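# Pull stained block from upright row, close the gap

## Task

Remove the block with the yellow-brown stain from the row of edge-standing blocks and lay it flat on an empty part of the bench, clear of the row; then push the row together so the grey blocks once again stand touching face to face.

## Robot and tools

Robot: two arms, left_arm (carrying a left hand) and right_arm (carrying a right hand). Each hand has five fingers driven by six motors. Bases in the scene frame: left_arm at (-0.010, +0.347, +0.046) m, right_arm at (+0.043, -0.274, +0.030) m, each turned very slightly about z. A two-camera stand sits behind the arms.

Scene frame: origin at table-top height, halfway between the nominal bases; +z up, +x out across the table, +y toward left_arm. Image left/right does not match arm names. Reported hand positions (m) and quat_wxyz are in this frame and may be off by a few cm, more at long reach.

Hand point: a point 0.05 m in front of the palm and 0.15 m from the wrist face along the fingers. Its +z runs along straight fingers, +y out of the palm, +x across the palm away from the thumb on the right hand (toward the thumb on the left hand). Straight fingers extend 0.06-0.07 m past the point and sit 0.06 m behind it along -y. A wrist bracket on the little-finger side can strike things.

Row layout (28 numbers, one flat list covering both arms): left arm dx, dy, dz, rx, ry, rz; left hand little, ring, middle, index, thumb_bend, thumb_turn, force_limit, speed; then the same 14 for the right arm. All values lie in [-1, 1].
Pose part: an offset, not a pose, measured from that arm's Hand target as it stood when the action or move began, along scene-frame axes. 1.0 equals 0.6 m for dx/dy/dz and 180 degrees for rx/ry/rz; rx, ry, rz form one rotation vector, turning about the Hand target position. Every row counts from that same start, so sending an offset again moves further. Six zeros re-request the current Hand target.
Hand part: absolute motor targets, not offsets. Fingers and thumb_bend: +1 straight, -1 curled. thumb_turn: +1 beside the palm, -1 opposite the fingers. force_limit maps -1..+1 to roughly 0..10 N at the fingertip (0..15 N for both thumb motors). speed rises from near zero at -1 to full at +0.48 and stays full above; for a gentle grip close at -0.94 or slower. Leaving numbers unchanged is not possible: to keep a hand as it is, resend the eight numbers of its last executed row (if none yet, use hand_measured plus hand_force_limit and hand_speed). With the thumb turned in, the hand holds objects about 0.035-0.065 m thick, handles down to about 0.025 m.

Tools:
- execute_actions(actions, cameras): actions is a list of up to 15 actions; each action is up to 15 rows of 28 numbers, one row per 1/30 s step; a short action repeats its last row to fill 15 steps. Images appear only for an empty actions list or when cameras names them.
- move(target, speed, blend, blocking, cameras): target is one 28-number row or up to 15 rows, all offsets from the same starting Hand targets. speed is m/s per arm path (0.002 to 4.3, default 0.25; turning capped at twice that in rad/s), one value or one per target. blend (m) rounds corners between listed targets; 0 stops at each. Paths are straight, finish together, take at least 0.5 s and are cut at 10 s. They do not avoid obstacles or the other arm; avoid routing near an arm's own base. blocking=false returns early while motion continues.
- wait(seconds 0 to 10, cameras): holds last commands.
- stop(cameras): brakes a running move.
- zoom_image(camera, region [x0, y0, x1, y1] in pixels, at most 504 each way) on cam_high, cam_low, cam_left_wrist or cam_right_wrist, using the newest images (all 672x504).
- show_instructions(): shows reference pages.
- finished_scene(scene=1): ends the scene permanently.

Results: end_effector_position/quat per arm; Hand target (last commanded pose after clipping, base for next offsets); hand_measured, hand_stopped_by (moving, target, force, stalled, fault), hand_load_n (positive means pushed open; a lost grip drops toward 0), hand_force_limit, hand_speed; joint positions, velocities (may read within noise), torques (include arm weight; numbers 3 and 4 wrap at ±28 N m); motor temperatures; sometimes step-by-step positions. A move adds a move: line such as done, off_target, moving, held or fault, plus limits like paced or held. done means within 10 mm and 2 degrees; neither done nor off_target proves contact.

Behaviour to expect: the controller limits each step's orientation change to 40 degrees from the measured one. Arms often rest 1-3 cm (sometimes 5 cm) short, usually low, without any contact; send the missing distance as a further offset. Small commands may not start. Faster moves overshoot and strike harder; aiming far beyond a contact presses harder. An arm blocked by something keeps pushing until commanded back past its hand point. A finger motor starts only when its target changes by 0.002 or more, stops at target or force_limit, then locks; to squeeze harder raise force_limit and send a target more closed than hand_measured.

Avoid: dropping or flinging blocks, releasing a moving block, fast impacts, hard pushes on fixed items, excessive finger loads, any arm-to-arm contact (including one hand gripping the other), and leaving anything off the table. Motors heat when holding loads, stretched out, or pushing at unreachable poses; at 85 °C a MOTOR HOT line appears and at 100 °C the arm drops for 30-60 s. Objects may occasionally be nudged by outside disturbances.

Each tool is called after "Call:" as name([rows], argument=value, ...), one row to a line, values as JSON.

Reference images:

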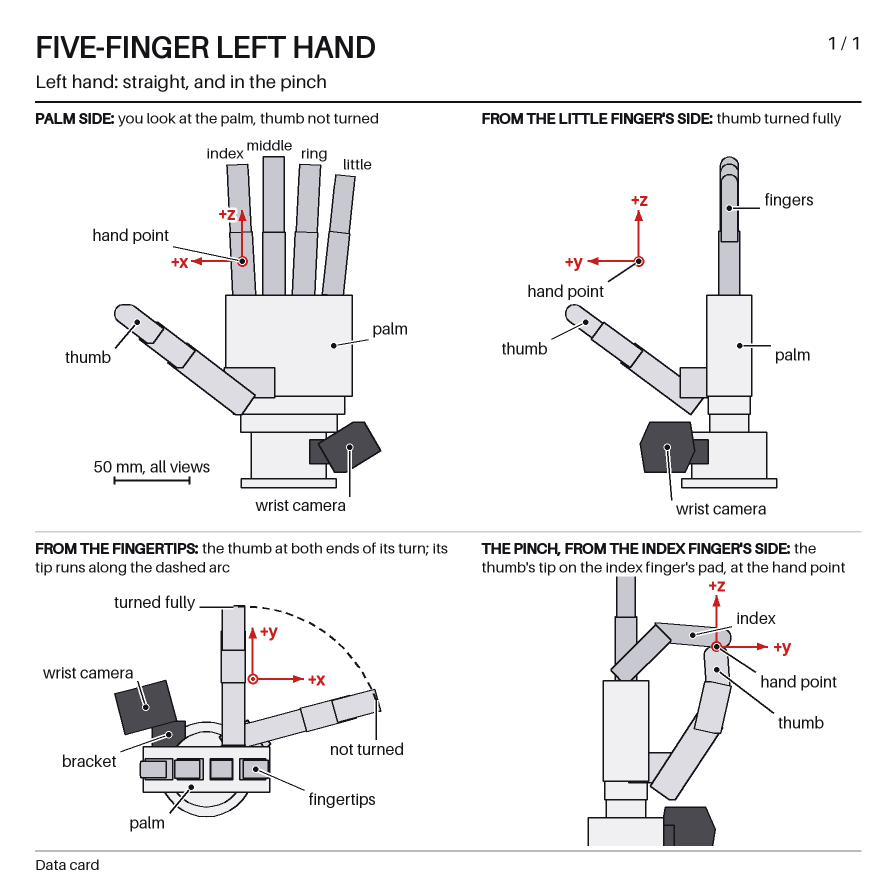

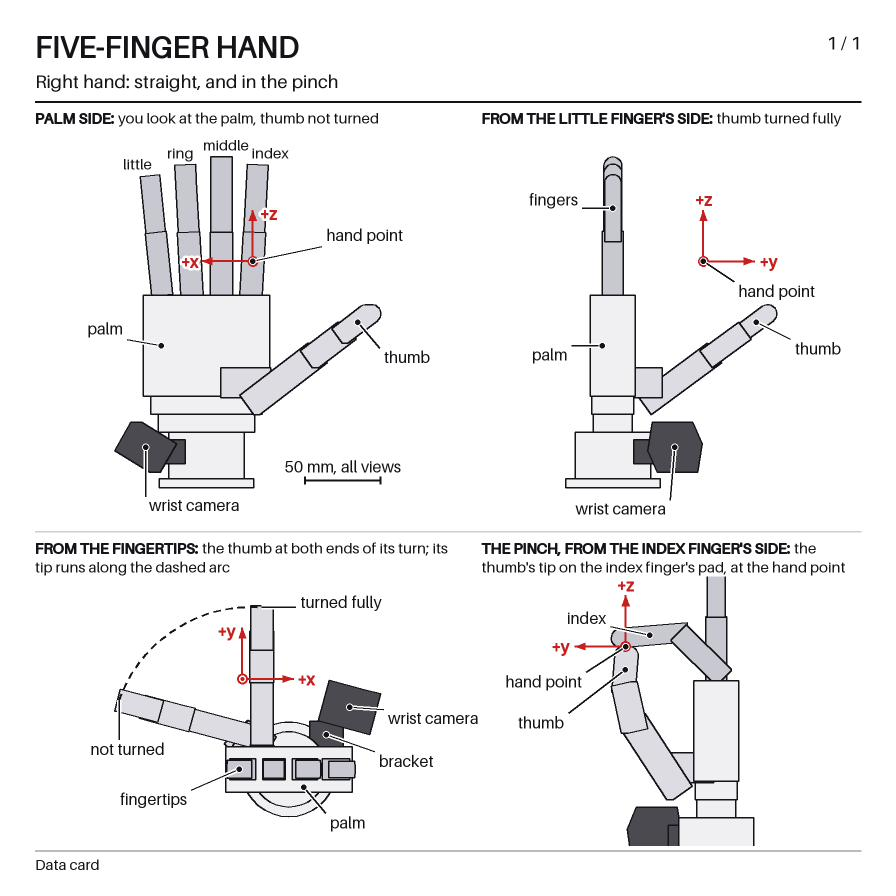

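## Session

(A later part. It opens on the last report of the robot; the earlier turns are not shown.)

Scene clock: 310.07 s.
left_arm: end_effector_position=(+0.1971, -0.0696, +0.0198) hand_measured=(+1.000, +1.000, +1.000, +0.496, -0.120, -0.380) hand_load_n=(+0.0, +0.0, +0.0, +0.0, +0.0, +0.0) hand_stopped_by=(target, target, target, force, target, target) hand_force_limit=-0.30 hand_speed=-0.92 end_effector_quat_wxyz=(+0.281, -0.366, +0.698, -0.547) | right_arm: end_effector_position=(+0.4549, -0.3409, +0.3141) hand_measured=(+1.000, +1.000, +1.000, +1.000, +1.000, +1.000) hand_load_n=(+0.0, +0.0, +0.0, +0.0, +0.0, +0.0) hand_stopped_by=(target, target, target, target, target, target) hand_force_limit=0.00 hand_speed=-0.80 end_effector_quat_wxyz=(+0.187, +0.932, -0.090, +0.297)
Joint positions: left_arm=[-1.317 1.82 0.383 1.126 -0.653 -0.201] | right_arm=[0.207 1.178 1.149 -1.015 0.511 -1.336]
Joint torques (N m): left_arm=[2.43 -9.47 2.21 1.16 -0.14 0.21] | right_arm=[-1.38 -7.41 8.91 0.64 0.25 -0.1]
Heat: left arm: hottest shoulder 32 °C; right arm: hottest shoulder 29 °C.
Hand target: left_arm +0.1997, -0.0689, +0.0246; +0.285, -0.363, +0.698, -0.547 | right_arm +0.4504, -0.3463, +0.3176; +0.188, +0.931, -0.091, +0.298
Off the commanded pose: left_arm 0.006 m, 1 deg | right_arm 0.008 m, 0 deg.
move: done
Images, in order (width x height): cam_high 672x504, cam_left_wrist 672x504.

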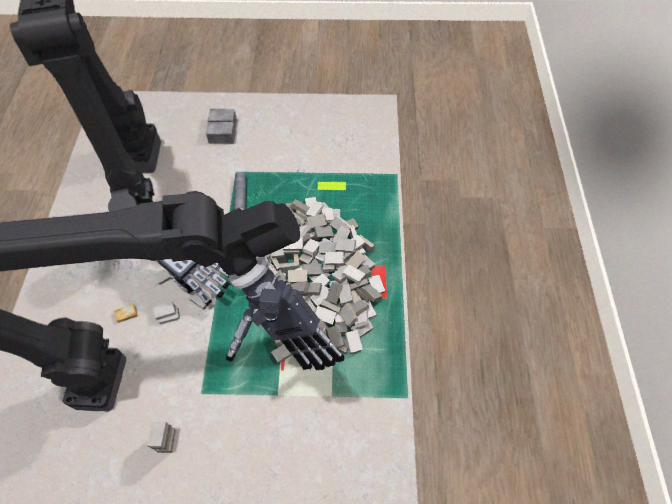

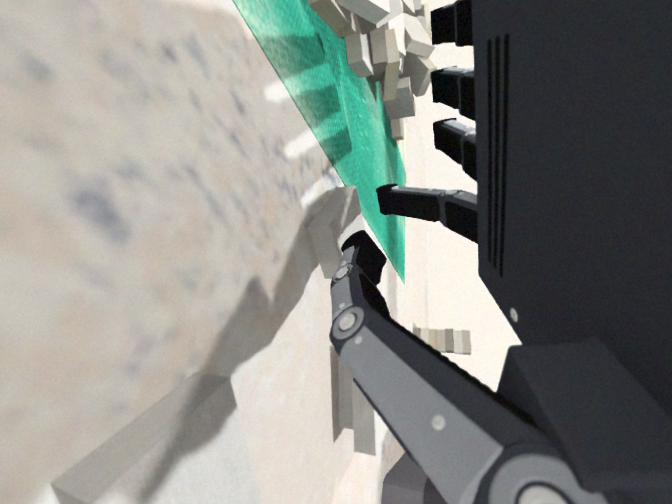

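Call:
move([
  [0,0,0.0673,0,0,0,1,1,1,0.2,-0.12,-0.38,-0.3,-0.5,0,0,0,0,0,0,1,1,1,1,1,1,0,-0.8],
  [0.0335,-0.0225,0.0673,0.0481,0.0681,0,1,1,1,0.2,0.75,-0.45,-0.3,-0.5,0,0,0,0,0,0,1,1,1,1,1,1,0,-0.8],
], speed=0.1, cameras=["cam_high","cam_left_wrist"])

Call:
zoom_image(camera="cam_high", region=[150, 270, 230, 330])

Call:
zoom_image(camera="cam_left_wrist", region=[180, 100, 480, 400])

Scene clock: 320.20 s.
left_arm: end_effector_position=(+0.2097, -0.0653, +0.0445) hand_measured=(+1.000, +1.000, +1.000, +0.496, +0.750, -0.450) hand_load_n=(+0.0, +0.0, +0.0, +0.0, +0.0, +0.0) hand_stopped_by=(target, target, target, force, target, target) hand_force_limit=-0.30 hand_speed=-0.50 end_effector_quat_wxyz=(+0.239, -0.388, +0.779, -0.432) | right_arm: end_effector_position=(+0.4549, -0.3409, +0.3141) hand_measured=(+1.000, +1.000, +1.000, +1.000, +1.000, +1.000) hand_load_n=(+0.0, +0.0, +0.0, +0.0, +0.0, +0.0) hand_stopped_by=(target, target, target, target, target, target) hand_force_limit=0.00 hand_speed=-0.80 end_effector_quat_wxyz=(+0.187, +0.932, -0.090, +0.297)
Joint positions: left_arm=[-1.217 1.506 0.52 0.364 -0.495 -0.284] | right_arm=[0.207 1.178 1.149 -1.015 0.511 -1.336]
Joint torques (N m): left_arm=[2.84 -9.47 7.83 0.88 -0.19 -0.02] | right_arm=[-2.02 -7.94 8.77 0.81 0.27 -0.12]
Heat: left arm: hottest shoulder 32 °C; right arm: hottest shoulder 29 °C.
Hand target: left_arm +0.2199, -0.0826, +0.0653; +0.236, -0.397, +0.764, -0.451 | right_arm +0.4504, -0.3463, +0.3176; +0.188, +0.931, -0.091, +0.298
Off the commanded pose: left_arm 0.029 m, 3 deg | right_arm 0.008 m, 0 deg.
move: off_target (left_arm); target 2's new numbers were sent with left_arm's hand 0.028 m and 3 deg from that target
Images, in order (width x height): cam_high 672x504, cam_left_wrist 672x504.

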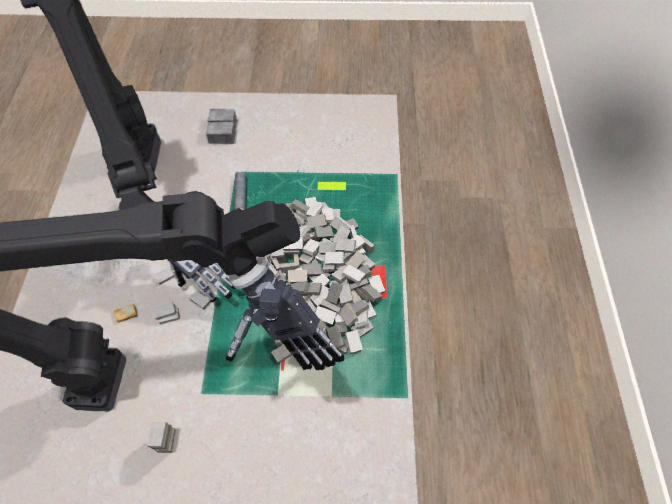

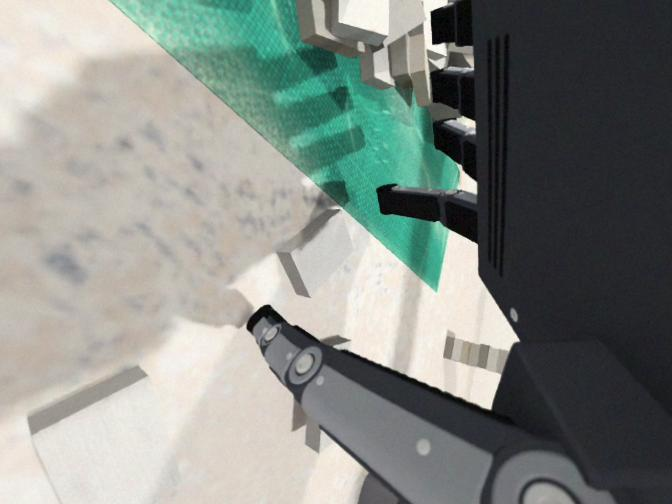

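Scaled by 6.300 from the camera's 672x504 image, which has a finer 960x720 frame.

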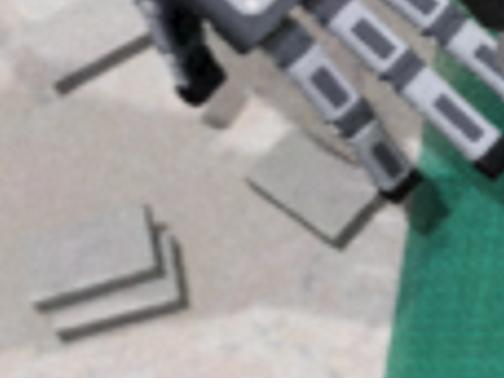

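Scaled by 1.680 from the camera's 672x504 image, which has a finer 960x720 frame.

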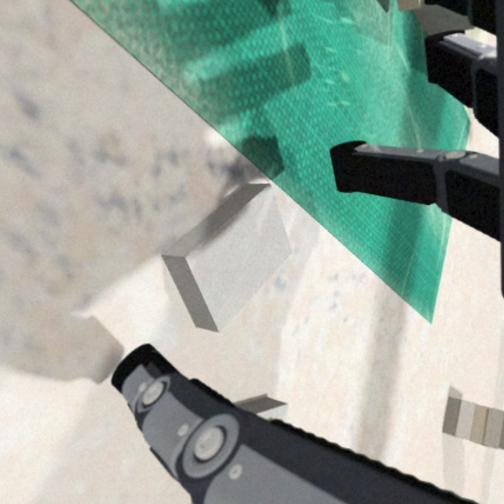

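Call:
move(target=[0.006,-0.01,-0.01,0,0,0,1,1,1,0.21,0.75,-0.45,-0.3,-0.5,0,0,0,0,0,0,1,1,1,1,1,1,0,-0.8], speed=0.1, cameras=["cam_high","cam_left_wrist"])

Call:
zoom_image(camera="cam_high", region=[150, 270, 230, 330])

Scene clock: 321.50 s.
left_arm: end_effector_position=(+0.2128, -0.0718, +0.0502) hand_measured=(+1.000, +1.000, +1.000, +0.210, +0.750, -0.450) hand_load_n=(+0.0, +0.0, +0.0, +0.0, +0.0, +0.0) hand_stopped_by=(target, target, target, target, target, target) hand_force_limit=-0.30 hand_speed=-0.50 end_effector_quat_wxyz=(+0.238, -0.388, +0.775, -0.438) | right_arm: end_effector_position=(+0.4549, -0.3409, +0.3141) hand_measured=(+1.000, +1.000, +1.000, +1.000, +1.000, +1.000) hand_load_n=(+0.0, +0.0, +0.0, +0.0, +0.0, +0.0) hand_stopped_by=(target, target, target, target, target, target) hand_force_limit=0.00 hand_speed=-0.80 end_effector_quat_wxyz=(+0.187, +0.932, -0.090, +0.297)
Joint positions: left_arm=[-1.215 1.506 0.534 0.364 -0.493 -0.284] | right_arm=[0.207 1.178 1.149 -1.015 0.511 -1.336]
Joint torques (N m): left_arm=[2.9 -6.65 8.06 1.4 -0.19 -0.07] | right_arm=[-2.02 -7.18 8.9 0.61 0.27 -0.09]
Heat: left arm: hottest shoulder 32 °C; right arm: hottest shoulder 29 °C.
Hand target: left_arm +0.2235, -0.0886, +0.0592; +0.236, -0.397, +0.764, -0.451 | right_arm +0.4504, -0.3463, +0.3176; +0.188, +0.931, -0.091, +0.298
Off the commanded pose: left_arm 0.022 m, 2 deg | right_arm 0.008 m, 0 deg.
move: off_target (left_arm)
Images, in order (width x height): cam_high 672x504, cam_left_wrist 672x504.

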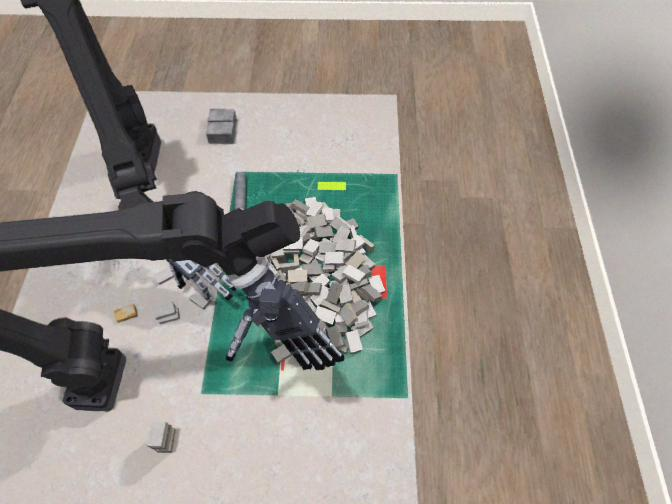

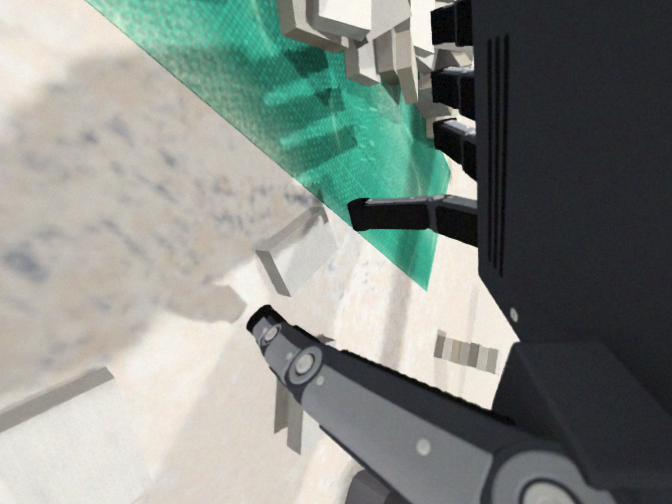

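Scaled by 6.300 from the camera's 672x504 image, which has a finer 960x720 frame.

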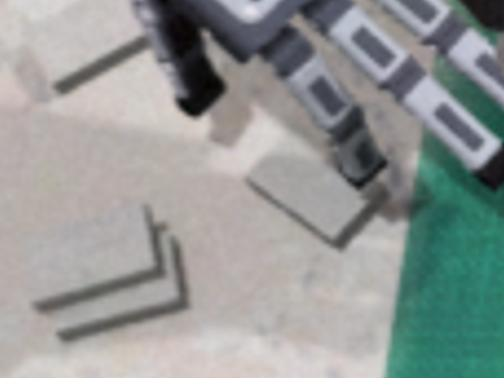

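Call:
move(target=[0.003,-0.006,-0.02,0,0,0,1,1,1,0.21,0.75,-0.62,-0.3,-0.5,0,0,0,0,0,0,1,1,1,1,1,1,0,-0.8], speed=0.1, cameras=["cam_high","cam_left_wrist"])

Call:
zoom_image(camera="cam_high", region=[150, 270, 230, 330])

Scene clock: 324.00 s.
left_arm: end_effector_position=(+0.2146, -0.0757, +0.0398) hand_measured=(+1.000, +1.000, +1.000, +0.210, +0.750, -0.620) hand_load_n=(+0.0, +0.0, +0.0, +0.0, +0.0, +0.0) hand_stopped_by=(target, target, target, target, target, target) hand_force_limit=-0.30 hand_speed=-0.50 end_effector_quat_wxyz=(+0.238, -0.389, +0.775, -0.438) | right_arm: end_effector_position=(+0.4549, -0.3409, +0.3141) hand_measured=(+1.000, +1.000, +1.000, +1.000, +1.000, +1.000) hand_load_n=(+0.0, +0.0, +0.0, +0.0, +0.0, +0.0) hand_stopped_by=(target, target, target, target, target, target) hand_force_limit=0.00 hand_speed=-0.80 end_effector_quat_wxyz=(+0.187, +0.932, -0.090, +0.297)
Joint positions: left_arm=[-1.214 1.55 0.539 0.403 -0.492 -0.284] | right_arm=[0.207 1.178 1.149 -1.015 0.511 -1.336]
Joint torques (N m): left_arm=[3.19 -6.59 7.64 1.69 -0.17 0] | right_arm=[-1.32 -7.82 8.87 0.73 0.26 -0.09]
Heat: left arm: hottest shoulder 32 °C; right arm: hottest shoulder 29 °C.
Hand target: left_arm +0.2252, -0.0921, +0.0471; +0.236, -0.397, +0.764, -0.451 | right_arm +0.4504, -0.3463, +0.3176; +0.188, +0.931, -0.091, +0.298
Off the commanded pose: left_arm 0.021 m, 2 deg | right_arm 0.008 m, 0 deg.
move: off_target (left_arm)
Images, in order (width x height): cam_high 672x504, cam_left_wrist 672x504.

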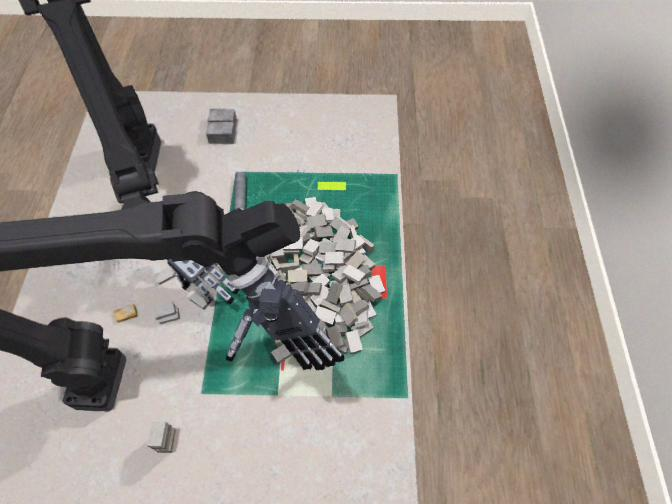

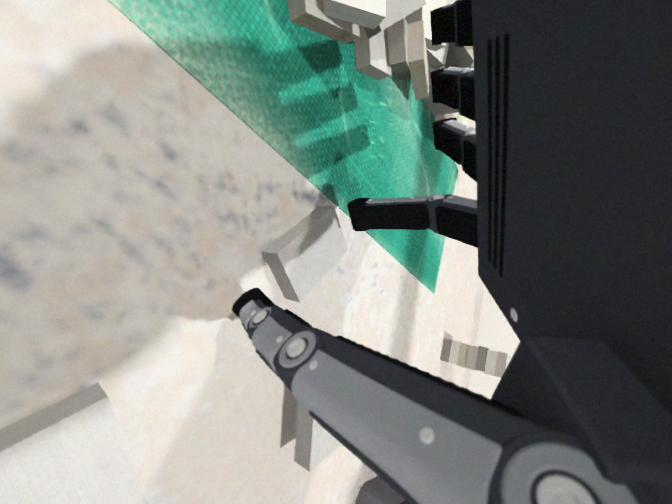

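Scaled by 6.300 from the camera's 672x504 image, which has a finer 960x720 frame.

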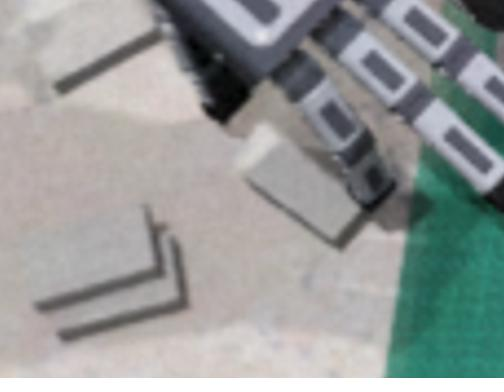

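Call:
move(target=[0.0137,-0.0097,-0.002,0,0,0,1,1,1,0.21,0.75,-0.8,-0.3,-0.5,0,0,0,0,0,0,1,1,1,1,1,1,0,-0.8], speed=0.1, cameras=["cam_high","cam_left_wrist"])

Call:
zoom_image(camera="cam_high", region=[150, 270, 230, 330])

Scene clock: 325.77 s.
left_arm: end_effector_position=(+0.2224, -0.0818, +0.0393) hand_measured=(+1.000, +1.000, +1.000, +0.210, +0.750, -0.800) hand_load_n=(+0.0, +0.0, +0.0, +0.0, +0.0, +0.0) hand_stopped_by=(target, target, target, target, target, target) hand_force_limit=-0.30 hand_speed=-0.50 end_effector_quat_wxyz=(+0.236, -0.392, +0.773, -0.439) | right_arm: end_effector_position=(+0.4549, -0.3409, +0.3141) hand_measured=(+1.000, +1.000, +1.000, +1.000, +1.000, +1.000) hand_load_n=(+0.0, +0.0, +0.0, +0.0, +0.0, +0.0) hand_stopped_by=(target, target, target, target, target, target) hand_force_limit=0.00 hand_speed=-0.80 end_effector_quat_wxyz=(+0.187, +0.932, -0.090, +0.297)
Joint positions: left_arm=[-1.199 1.57 0.56 0.406 -0.481 -0.284] | right_arm=[0.207 1.178 1.149 -1.015 0.511 -1.336]
Joint torques (N m): left_arm=[2.9 -6.77 7.9 1.69 -0.18 0.04] | right_arm=[-1.55 -8 8.85 0.58 0.28 -0.1]
Heat: left arm: hottest shoulder 32 °C; right arm: hottest shoulder 29 °C.
Hand target: left_arm +0.2334, -0.0979, +0.0459; +0.236, -0.397, +0.764, -0.451 | right_arm +0.4504, -0.3463, +0.3176; +0.188, +0.931, -0.091, +0.298
Off the commanded pose: left_arm 0.021 m, 2 deg | right_arm 0.008 m, 0 deg.
move: off_target (left_arm)
Images, in order (width x height): cam_high 672x504, cam_left_wrist 672x504.

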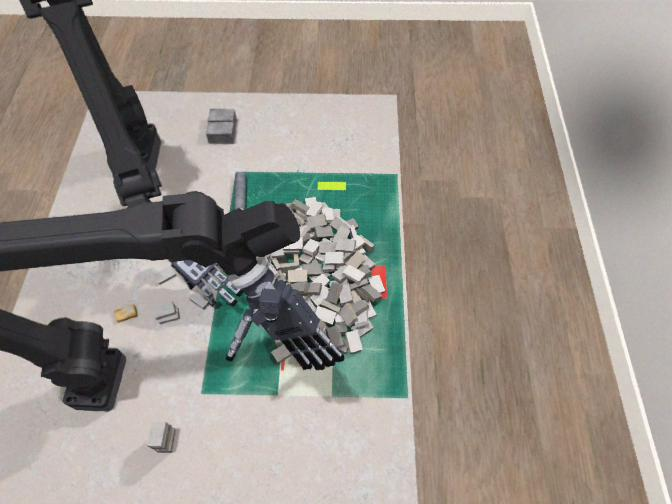

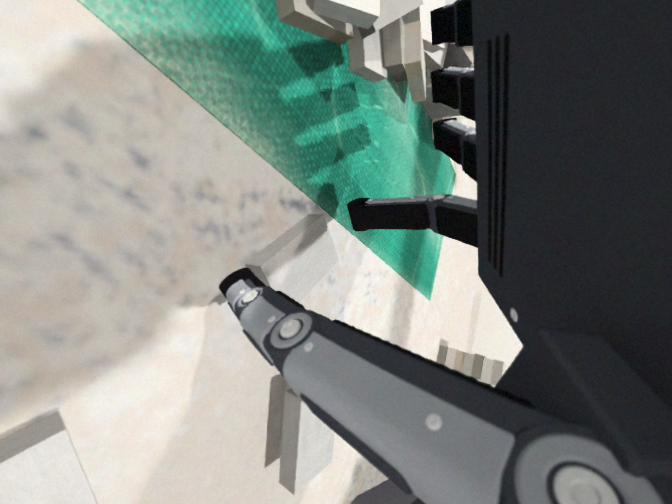

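Scaled by 6.300 from the camera's 672x504 image, which has a finer 960x720 frame.

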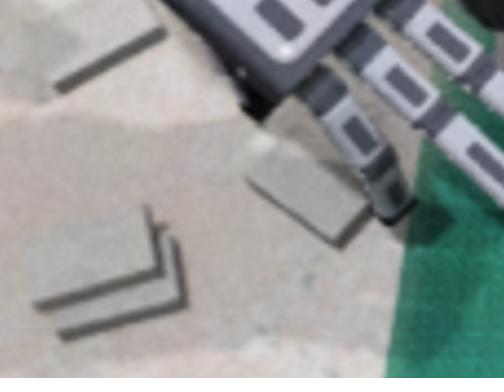

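Call:
move(target=[-0.006,-0.005,-0.022,0,0,0,1,1,1,0.21,0.75,-0.8,-0.3,-0.5,0,0,0,0,0,0,1,1,1,1,1,1,0,-0.8], speed=0.08, cameras=["cam_high","cam_left_wrist"])

Call:
zoom_image(camera="cam_high", region=[150, 270, 230, 330])

Scene clock: 327.17 s.
left_arm: end_effector_position=(+0.2246, -0.0839, +0.0300) hand_measured=(+1.000, +1.000, +1.000, +0.210, +0.750, -0.800) hand_load_n=(+0.0, +0.0, +0.0, +0.0, +1.0, -0.5) hand_stopped_by=(target, target, target, target, target, target) hand_force_limit=-0.30 hand_speed=-0.50 end_effector_quat_wxyz=(+0.239, -0.394, +0.771, -0.441) | right_arm: end_effector_position=(+0.4549, -0.3409, +0.3141) hand_measured=(+1.000, +1.000, +1.000, +1.000, +1.000, +1.000) hand_load_n=(+0.0, +0.0, +0.5, +0.0, +0.0, +0.0) hand_stopped_by=(target, target, target, target, target, target) hand_force_limit=0.00 hand_speed=-0.80 end_effector_quat_wxyz=(+0.187, +0.932, -0.090, +0.297)
Joint positions: left_arm=[-1.199 1.609 0.56 0.45 -0.487 -0.285] | right_arm=[0.207 1.178 1.149 -1.015 0.511 -1.336]
Joint torques (N m): left_arm=[1.9 -6.95 7.36 1.66 -0.3 0.01] | right_arm=[-1.96 -7.77 8.94 0.76 0.24 -0.11]
Heat: left arm: hottest shoulder 32 °C; right arm: hottest shoulder 29 °C.
Hand target: left_arm +0.2298, -0.1009, +0.0326; +0.236, -0.397, +0.764, -0.451 | right_arm +0.4504, -0.3463, +0.3176; +0.188, +0.931, -0.091, +0.298
Off the commanded pose: left_arm 0.018 m, 2 deg | right_arm 0.008 m, 0 deg.
move: off_target (left_arm)
Images, in order (width x height): cam_high 672x504, cam_left_wrist 672x504.

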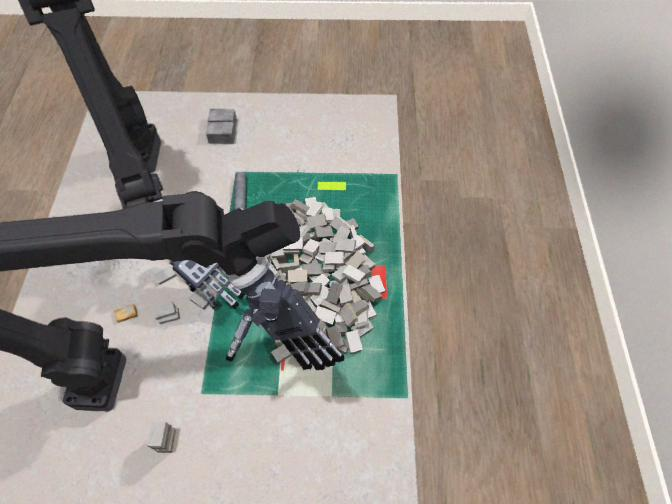

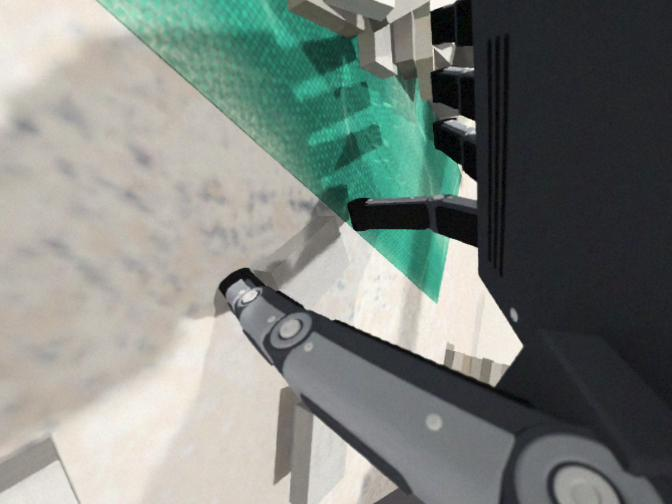

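Scaled by 6.300 from the camera's 672x504 image, which has a finer 960x720 frame.

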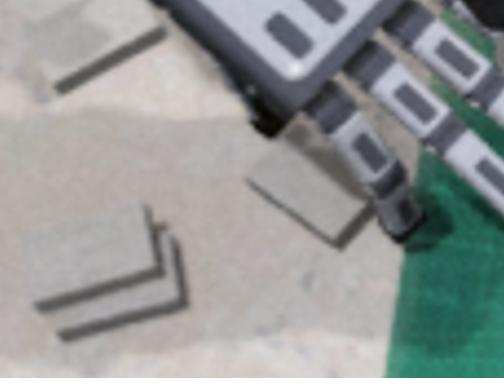

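Call:
move([
  [-0.011,-0.005,0.0,0,0,0,1,1,1,0.21,0.75,-0.8,-0.3,-0.5,0,0,0,0,0,0,1,1,1,1,1,1,0,-0.8],
], speed=0.08, cameras=["cam_high"])

Call:
zoom_image(camera="cam_high", region=[150, 270, 230, 330])

Scene clock: 329.90 s.
left_arm: end_effector_position=(+0.2230, -0.0854, +0.0303) hand_measured=(+1.000, +1.000, +1.000, +0.210, +0.750, -0.800) hand_load_n=(-0.5, +0.0, +0.0, -0.5, +0.0, -1.0) hand_stopped_by=(target, target, target, target, target, target) hand_force_limit=-0.30 hand_speed=-0.50 end_effector_quat_wxyz=(+0.243, -0.394, +0.769, -0.441) | right_arm: end_effector_position=(+0.4549, -0.3409, +0.3141) hand_measured=(+1.000, +1.000, +1.000, +1.000, +1.000, +1.000) hand_load_n=(+0.0, +0.0, +0.0, +0.0, +0.0, +0.0) hand_stopped_by=(target, target, target, target, target, target) hand_force_limit=0.00 hand_speed=-0.80 end_effector_quat_wxyz=(+0.187, +0.932, -0.090, +0.297)
Joint positions: left_arm=[-1.21 1.611 0.563 0.45 -0.505 -0.289] | right_arm=[0.207 1.178 1.149 -1.015 0.511 -1.336]
Joint torques (N m): left_arm=[1.32 -6.95 7.31 1.37 -0.24 -0.05] | right_arm=[-1.61 -7.36 8.98 0.81 0.22 -0.1]
Heat: left arm: hottest shoulder 32 °C; right arm: hottest shoulder 29 °C.
Hand target: left_arm +0.2233, -0.1037, +0.0326; +0.236, -0.397, +0.764, -0.451 | right_arm +0.4504, -0.3463, +0.3176; +0.188, +0.931, -0.091, +0.298
Off the commanded pose: left_arm 0.019 m, 2 deg | right_arm 0.008 m, 0 deg.
move: off_target (left_arm)
Images, in order (width x height): cam_high 672x504.

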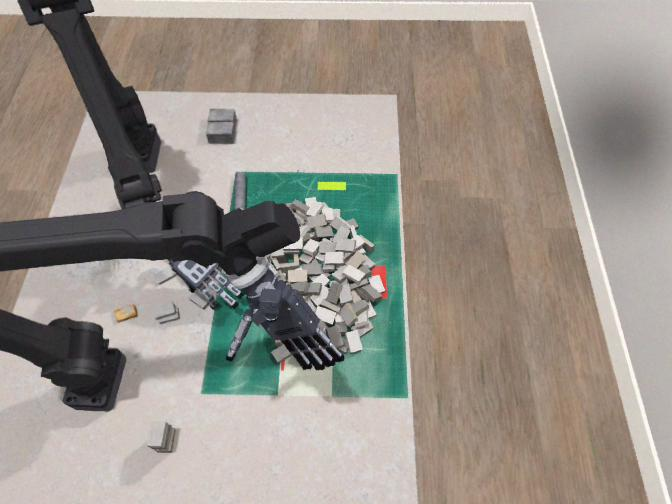

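Scaled by 6.300 from the camera's 672x504 image, which has a finer 960x720 frame.

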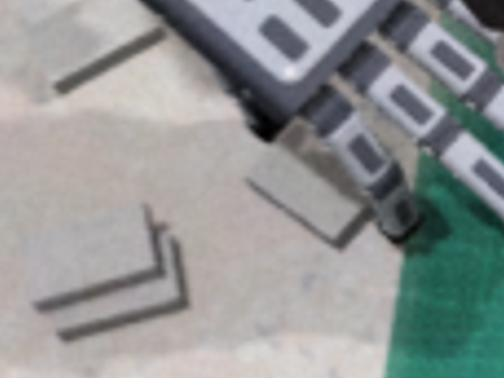

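Call:
move([
  [-0.008,0.004,0.02,0,0,0,1,1,1,0.21,0.75,-0.8,-0.3,-0.5,0,0,0,0,0,0,1,1,1,1,1,1,0,-0.8],
  [-0.008,0.004,-0.003,0,0,0,1,1,1,0.21,0.75,-0.8,-0.3,-0.5,0,0,0,0,0,0,1,1,1,1,1,1,0,-0.8],
], speed=0.08, cameras=["cam_high"])

Call:
zoom_image(camera="cam_high", region=[150, 270, 230, 330])

Scene clock: 332.10 s.
left_arm: end_effector_position=(+0.2188, -0.0894, +0.0308) hand_measured=(+1.000, +1.000, +1.000, +0.210, +0.750, -0.800) hand_load_n=(+0.0, +0.0, +0.0, +0.0, +0.5, -0.5) hand_stopped_by=(target, target, target, target, target, target) hand_force_limit=-0.30 hand_speed=-0.50 end_effector_quat_wxyz=(+0.241, -0.395, +0.768, -0.443) | right_arm: end_effector_position=(+0.4549, -0.3409, +0.3141) hand_measured=(+1.000, +1.000, +1.000, +1.000, +1.000, +1.000) hand_load_n=(+0.0, +0.0, +0.0, +0.0, +0.0, +0.0) hand_stopped_by=(target, target, target, target, target, target) hand_force_limit=0.00 hand_speed=-0.80 end_effector_quat_wxyz=(+0.187, +0.932, -0.090, +0.297)
Joint positions: left_arm=[-1.223 1.614 0.566 0.448 -0.513 -0.3] | right_arm=[0.207 1.178 1.149 -1.015 0.511 -1.336]
Joint torques (N m): left_arm=[1.38 -6.95 6.24 1.68 -0.26 0] | right_arm=[-1.79 -8.12 8.87 0.84 0.25 -0.14]
Heat: left arm: hottest shoulder 32 °C; right arm: hottest shoulder 29 °C.
Hand target: left_arm +0.2185, -0.1015, +0.0310; +0.236, -0.397, +0.764, -0.451 | right_arm +0.4504, -0.3463, +0.3176; +0.188, +0.931, -0.091, +0.298
Off the commanded pose: left_arm 0.012 m, 1 deg | right_arm 0.008 m, 0 deg.
move: off_target (left_arm)
Images, in order (width x height): cam_high 672x504.

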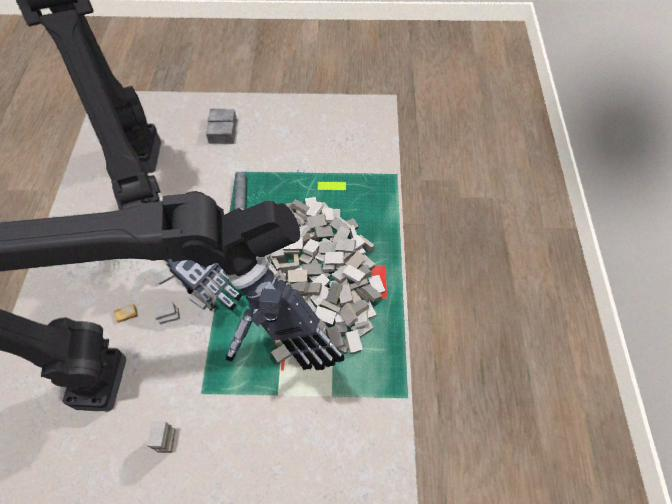

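Scaled by 6.300 from the camera's 672x504 image, which has a finer 960x720 frame.

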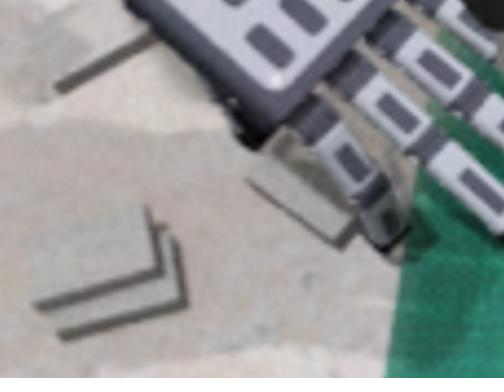

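Call:
move(target=[0.002,0.005,-0.013,0,0,0,1,1,1,0.21,0.75,-0.8,-0.3,-0.5,0,0,0,0,0,0,1,1,1,1,1,1,0,-0.8], speed=0.06, cameras=["cam_high"])

Call:
zoom_image(camera="cam_high", region=[150, 270, 230, 330])

Scene clock: 333.57 s.
left_arm: end_effector_position=(+0.2203, -0.0935, +0.0312) hand_measured=(+1.000, +1.000, +1.000, +0.210, +0.750, -0.800) hand_load_n=(+0.0, +0.0, -0.5, +0.0, +1.0, -1.5) hand_stopped_by=(target, target, target, target, target, target) hand_force_limit=-0.30 hand_speed=-0.50 end_effector_quat_wxyz=(+0.240, -0.395, +0.763, -0.452) | right_arm: end_effector_position=(+0.4549, -0.3409, +0.3141) hand_measured=(+1.000, +1.000, +1.000, +1.000, +1.000, +1.000) hand_load_n=(+0.0, +0.0, +0.0, +0.0, +0.0, +0.0) hand_stopped_by=(target, target, target, target, target, target) hand_force_limit=0.00 hand_speed=-0.80 end_effector_quat_wxyz=(+0.187, +0.932, -0.090, +0.297)
Joint positions: left_arm=[-1.223 1.626 0.566 0.482 -0.512 -0.3] | right_arm=[0.207 1.178 1.149 -1.015 0.511 -1.336]
Joint torques (N m): left_arm=[2.61 -6.65 5.65 1.87 -0.16 0.04] | right_arm=[-2.02 -8.23 8.88 0.68 0.25 -0.05]
Heat: left arm: hottest shoulder 32 °C; right arm: hottest shoulder 29 °C.
Hand target: left_arm +0.2197, -0.0985, +0.0231; +0.236, -0.397, +0.764, -0.451 | right_arm +0.4504, -0.3463, +0.3176; +0.188, +0.931, -0.091, +0.298
Off the commanded pose: left_arm 0.009 m, 1 deg | right_arm 0.008 m, 0 deg.
move: done
Images, in order (width x height): cam_high 672x504.

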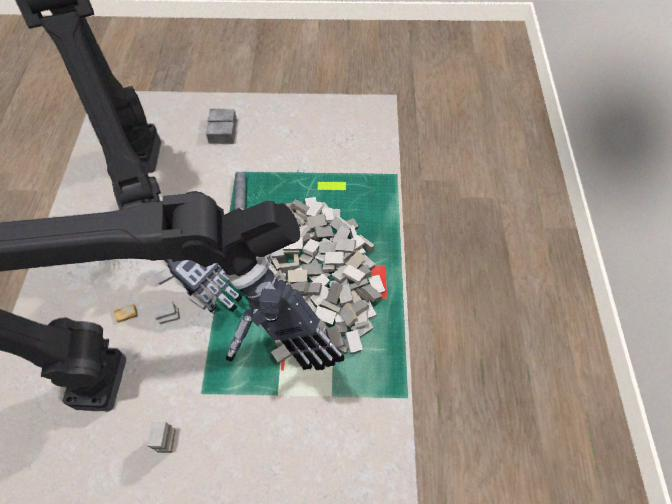

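Scaled by 6.300 from the camera's 672x504 image, which has a finer 960x720 frame.

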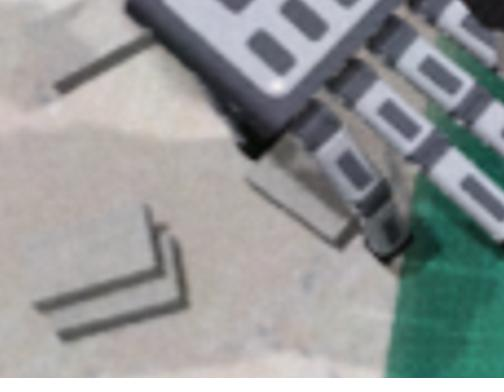

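Call:
move([
  [0.0,0.0075,0.022,0,0,0,1,1,1,0.21,0.75,-0.8,-0.3,-0.5,0,0,0,0,0,0,1,1,1,1,1,1,0,-0.8],
  [0.0,0.0065,-0.006,0,0,0,1,1,1,0.21,0.75,-0.8,-0.3,-0.5,0,0,0,0,0,0,1,1,1,1,1,1,0,-0.8],
], speed=0.06, cameras=["cam_high","cam_left_wrist"])

Call:
zoom_image(camera="cam_high", region=[150, 270, 230, 330])

Scene clock: 335.80 s.
left_arm: end_effector_position=(+0.2204, -0.0964, +0.0317) hand_measured=(+1.000, +1.000, +1.000, +0.210, +0.750, -0.800) hand_load_n=(+0.0, -0.5, -0.5, +0.0, +1.0, -1.5) hand_stopped_by=(target, target, target, target, target, target) hand_force_limit=-0.30 hand_speed=-0.50 end_effector_quat_wxyz=(+0.237, -0.395, +0.761, -0.457) | right_arm: end_effector_position=(+0.4549, -0.3409, +0.3141) hand_measured=(+1.000, +1.000, +1.000, +1.000, +1.000, +1.000) hand_load_n=(+0.0, +0.0, +0.0, +0.0, +0.0, +0.0) hand_stopped_by=(target, target, target, target, target, target) hand_force_limit=0.00 hand_speed=-0.80 end_effector_quat_wxyz=(+0.187, +0.932, -0.090, +0.297)
Joint positions: left_arm=[-1.223 1.633 0.566 0.5 -0.507 -0.3] | right_arm=[0.207 1.178 1.149 -1.015 0.511 -1.336]
Joint torques (N m): left_arm=[2.08 -6.24 4.75 1.68 -0.19 0.01] | right_arm=[-1.67 -8.18 8.95 0.81 0.28 -0.07]
Heat: left arm: hottest shoulder 32 °C; right arm: hottest shoulder 29 °C.
Hand target: left_arm +0.2197, -0.0946, +0.0195; +0.236, -0.397, +0.764, -0.451 | right_arm +0.4504, -0.3463, +0.3176; +0.188, +0.931, -0.091, +0.298
Off the commanded pose: left_arm 0.012 m, 1 deg | right_arm 0.008 m, 0 deg.
move: off_target (left_arm)
Images, in order (width x height): cam_high 672x504, cam_left_wrist 672x504.

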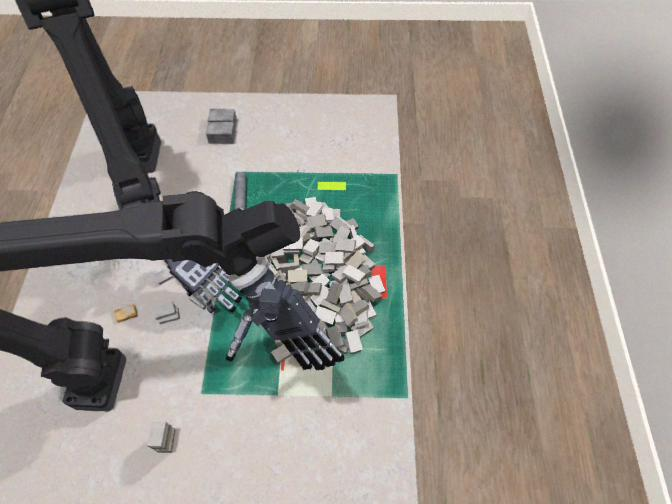

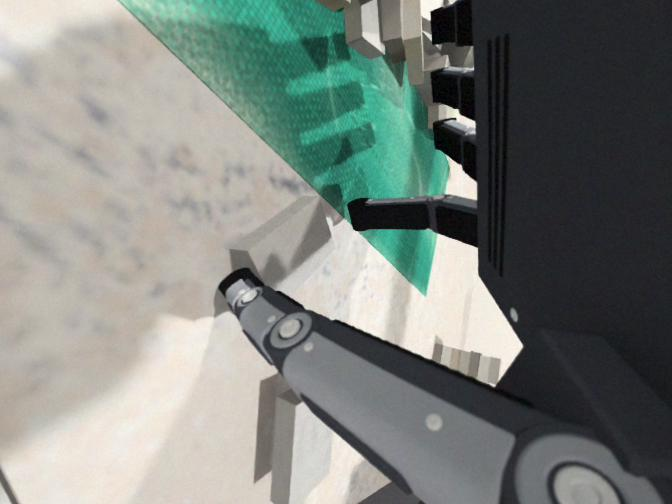

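Scaled by 6.300 from the camera's 672x504 image, which has a finer 960x720 frame.

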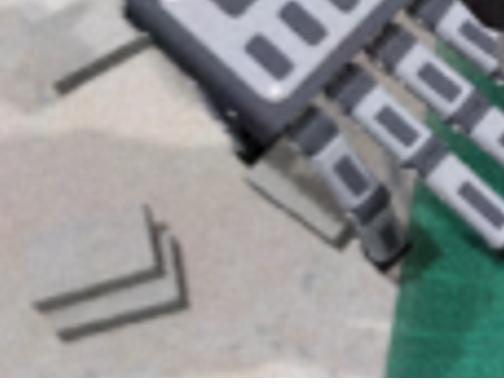

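Call:
zoom_image(camera="cam_left_wrist", region=[180, 150, 380, 350])

Scaled by 2.520 from the camera's 672x504 image, which has a finer 960x720 frame.

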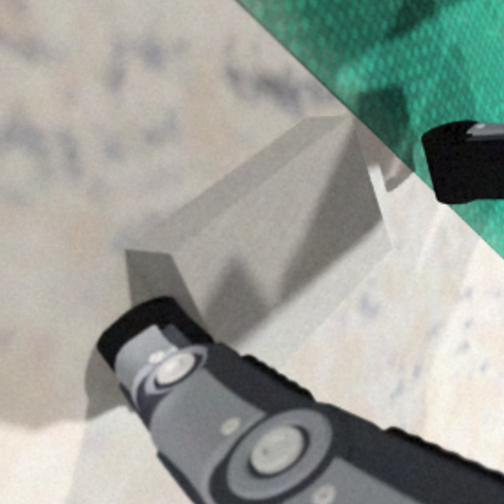

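Call:
move([
  [-0.007,0.0103,0.045,0,0,0,1,1,1,0.21,0.75,-0.8,-0.3,-0.5,0,0,0,0,0,0,1,1,1,1,1,1,0,-0.8],
  [-0.007,0.0103,0.035,0,0,0,1,1,1,0.4,0.5,-0.8,-0.3,-0.5,0,0,0,0,0,0,1,1,1,1,1,1,0,-0.8],
], speed=0.08, cameras=["cam_high","cam_left_wrist"])

Call:
zoom_image(camera="cam_high", region=[150, 270, 230, 330])

Call:
zoom_image(camera="cam_left_wrist", region=[180, 150, 430, 350])

Scene clock: 341.47 s.
left_arm: end_effector_position=(+0.2175, -0.0890, +0.0423) hand_measured=(+1.000, +1.000, +1.000, +0.400, +0.500, -0.800) hand_load_n=(+0.0, +0.0, +0.0, +0.0, +0.0, +0.0) hand_stopped_by=(target, target, target, target, target, target) hand_force_limit=-0.30 hand_speed=-0.50 end_effector_quat_wxyz=(+0.238, -0.394, +0.766, -0.449) | right_arm: end_effector_position=(+0.4549, -0.3409, +0.3141) hand_measured=(+1.000, +1.000, +1.000, +1.000, +1.000, +1.000) hand_load_n=(+0.0, +0.0, +0.0, +0.0, +0.0, +0.0) hand_stopped_by=(target, target, target, target, target, target) hand_force_limit=0.00 hand_speed=-0.80 end_effector_quat_wxyz=(+0.187, +0.932, -0.090, +0.297)
Joint positions: left_arm=[-1.223 1.577 0.561 0.429 -0.507 -0.3] | right_arm=[0.207 1.178 1.149 -1.015 0.511 -1.336]
Joint torques (N m): left_arm=[2.49 -8.53 4.57 1.52 -0.34 -0.03] | right_arm=[-1.9 -8.06 8.87 0.7 0.27 -0.06]
Heat: left arm: hottest shoulder 32 °C; right arm: hottest shoulder 29 °C.
Hand target: left_arm +0.2155, -0.0885, +0.0406; +0.236, -0.397, +0.764, -0.451 | right_arm +0.4504, -0.3463, +0.3176; +0.188, +0.931, -0.091, +0.298
Off the commanded pose: left_arm 0.003 m, 1 deg | right_arm 0.008 m, 0 deg.
move: done
Images, in order (width x height): cam_high 672x504, cam_left_wrist 672x504.

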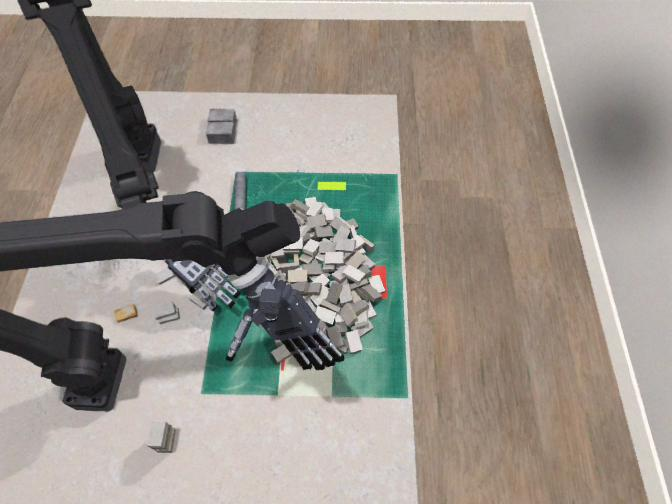

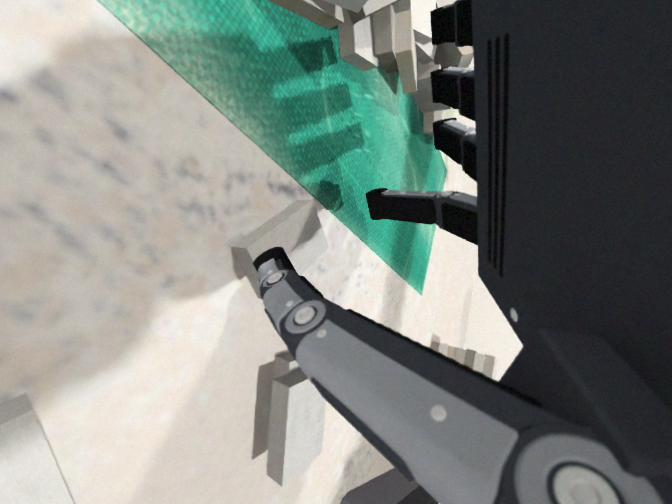

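Scaled by 6.300 from the camera's 672x504 image, which has a finer 960x720 frame.

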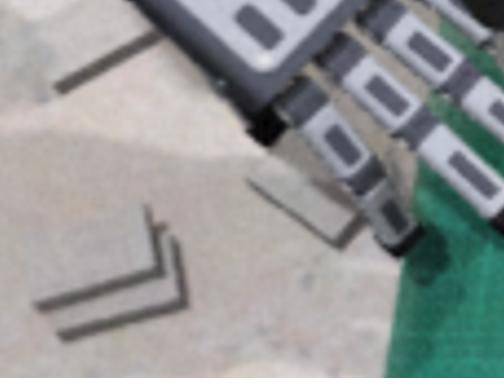

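Scaled by 2.016 from the camera's 672x504 image, which has a finer 960x720 frame.

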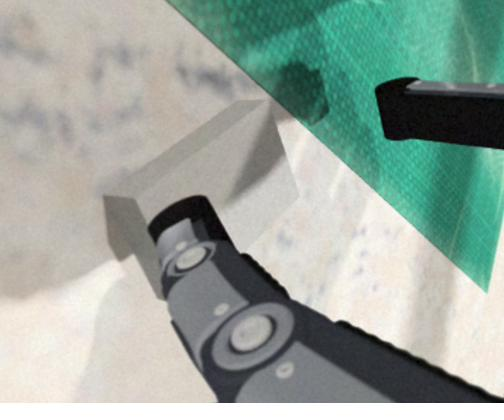

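Call:
move(target=[-0.012,0.012,0.0,0,0,0,1,1,1,0.4,0.5,-0.8,-0.3,-0.5,0,0,0,0,0,0,1,1,1,1,1,1,0,-0.8], speed=0.08, cameras=["cam_high","cam_left_wrist"])

Call:
zoom_image(camera="cam_high", region=[150, 270, 230, 330])

Call:
zoom_image(camera="cam_left_wrist", region=[180, 150, 430, 350])

Scene clock: 342.70 s.
left_arm: end_effector_position=(+0.2111, -0.0766, +0.0321) hand_measured=(+1.000, +1.000, +1.000, +0.400, +0.500, -0.800) hand_load_n=(+0.0, +0.0, +0.0, +0.0, +0.0, +0.0) hand_stopped_by=(target, target, target, target, target, target) hand_force_limit=-0.30 hand_speed=-0.50 end_effector_quat_wxyz=(+0.241, -0.394, +0.771, -0.438) | right_arm: end_effector_position=(+0.4549, -0.3409, +0.3141) hand_measured=(+1.000, +1.000, +1.000, +1.000, +1.000, +1.000) hand_load_n=(+0.0, +0.0, +0.0, -0.5, +0.0, +0.0) hand_stopped_by=(target, target, target, target, target, target) hand_force_limit=0.00 hand_speed=-0.80 end_effector_quat_wxyz=(+0.187, +0.932, -0.090, +0.297)
Joint positions: left_arm=[-1.229 1.577 0.534 0.429 -0.516 -0.303] | right_arm=[0.207 1.178 1.149 -1.015 0.511 -1.336]
Joint torques (N m): left_arm=[1.55 -9.35 4.66 1.65 -0.39 -0.02] | right_arm=[-1.61 -8.12 8.73 0.73 0.26 -0.09]
Heat: left arm: hottest shoulder 32 °C; right arm: hottest shoulder 29 °C.
Hand target: left_arm +0.2082, -0.0812, +0.0405; +0.236, -0.397, +0.764, -0.451 | right_arm +0.4504, -0.3463, +0.3176; +0.188, +0.931, -0.091, +0.298
Off the commanded pose: left_arm 0.010 m, 2 deg | right_arm 0.008 m, 0 deg.
move: done
Images, in order (width x height): cam_high 672x504, cam_left_wrist 672x504.

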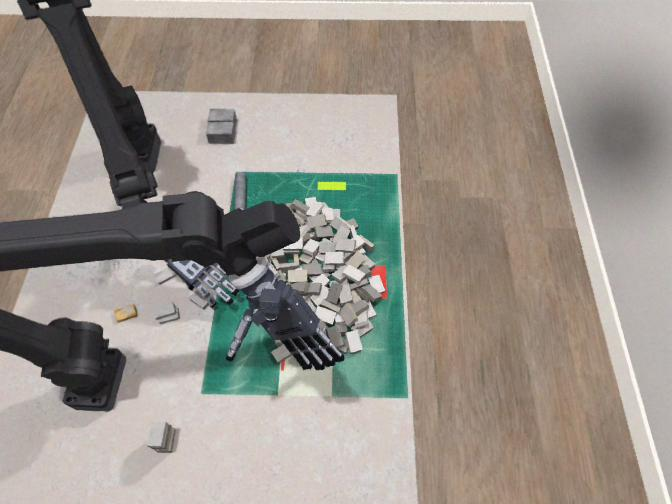

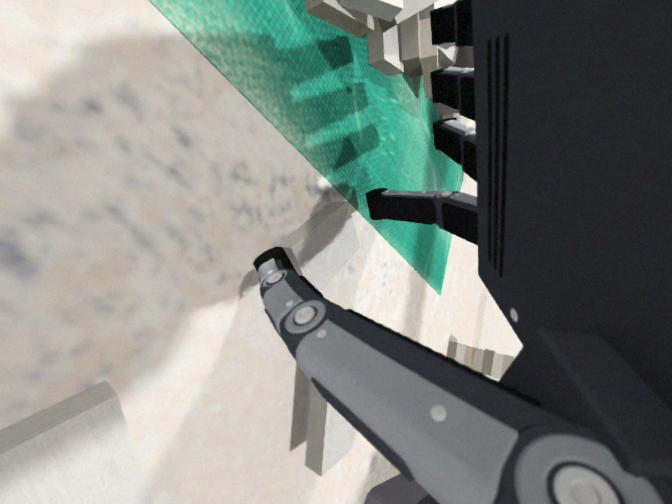

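Scaled by 6.300 from the camera's 672x504 image, which has a finer 960x720 frame.

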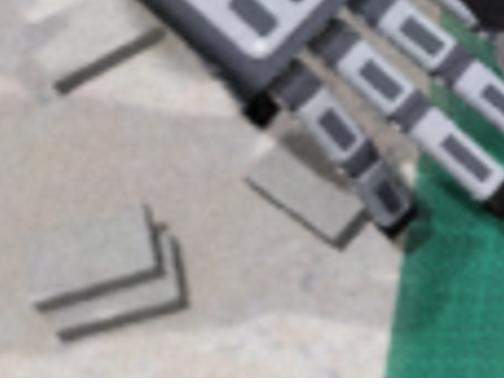

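Scaled by 2.016 from the camera's 672x504 image, which has a finer 960x720 frame.

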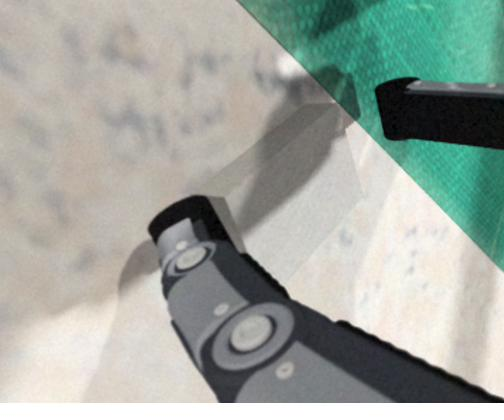

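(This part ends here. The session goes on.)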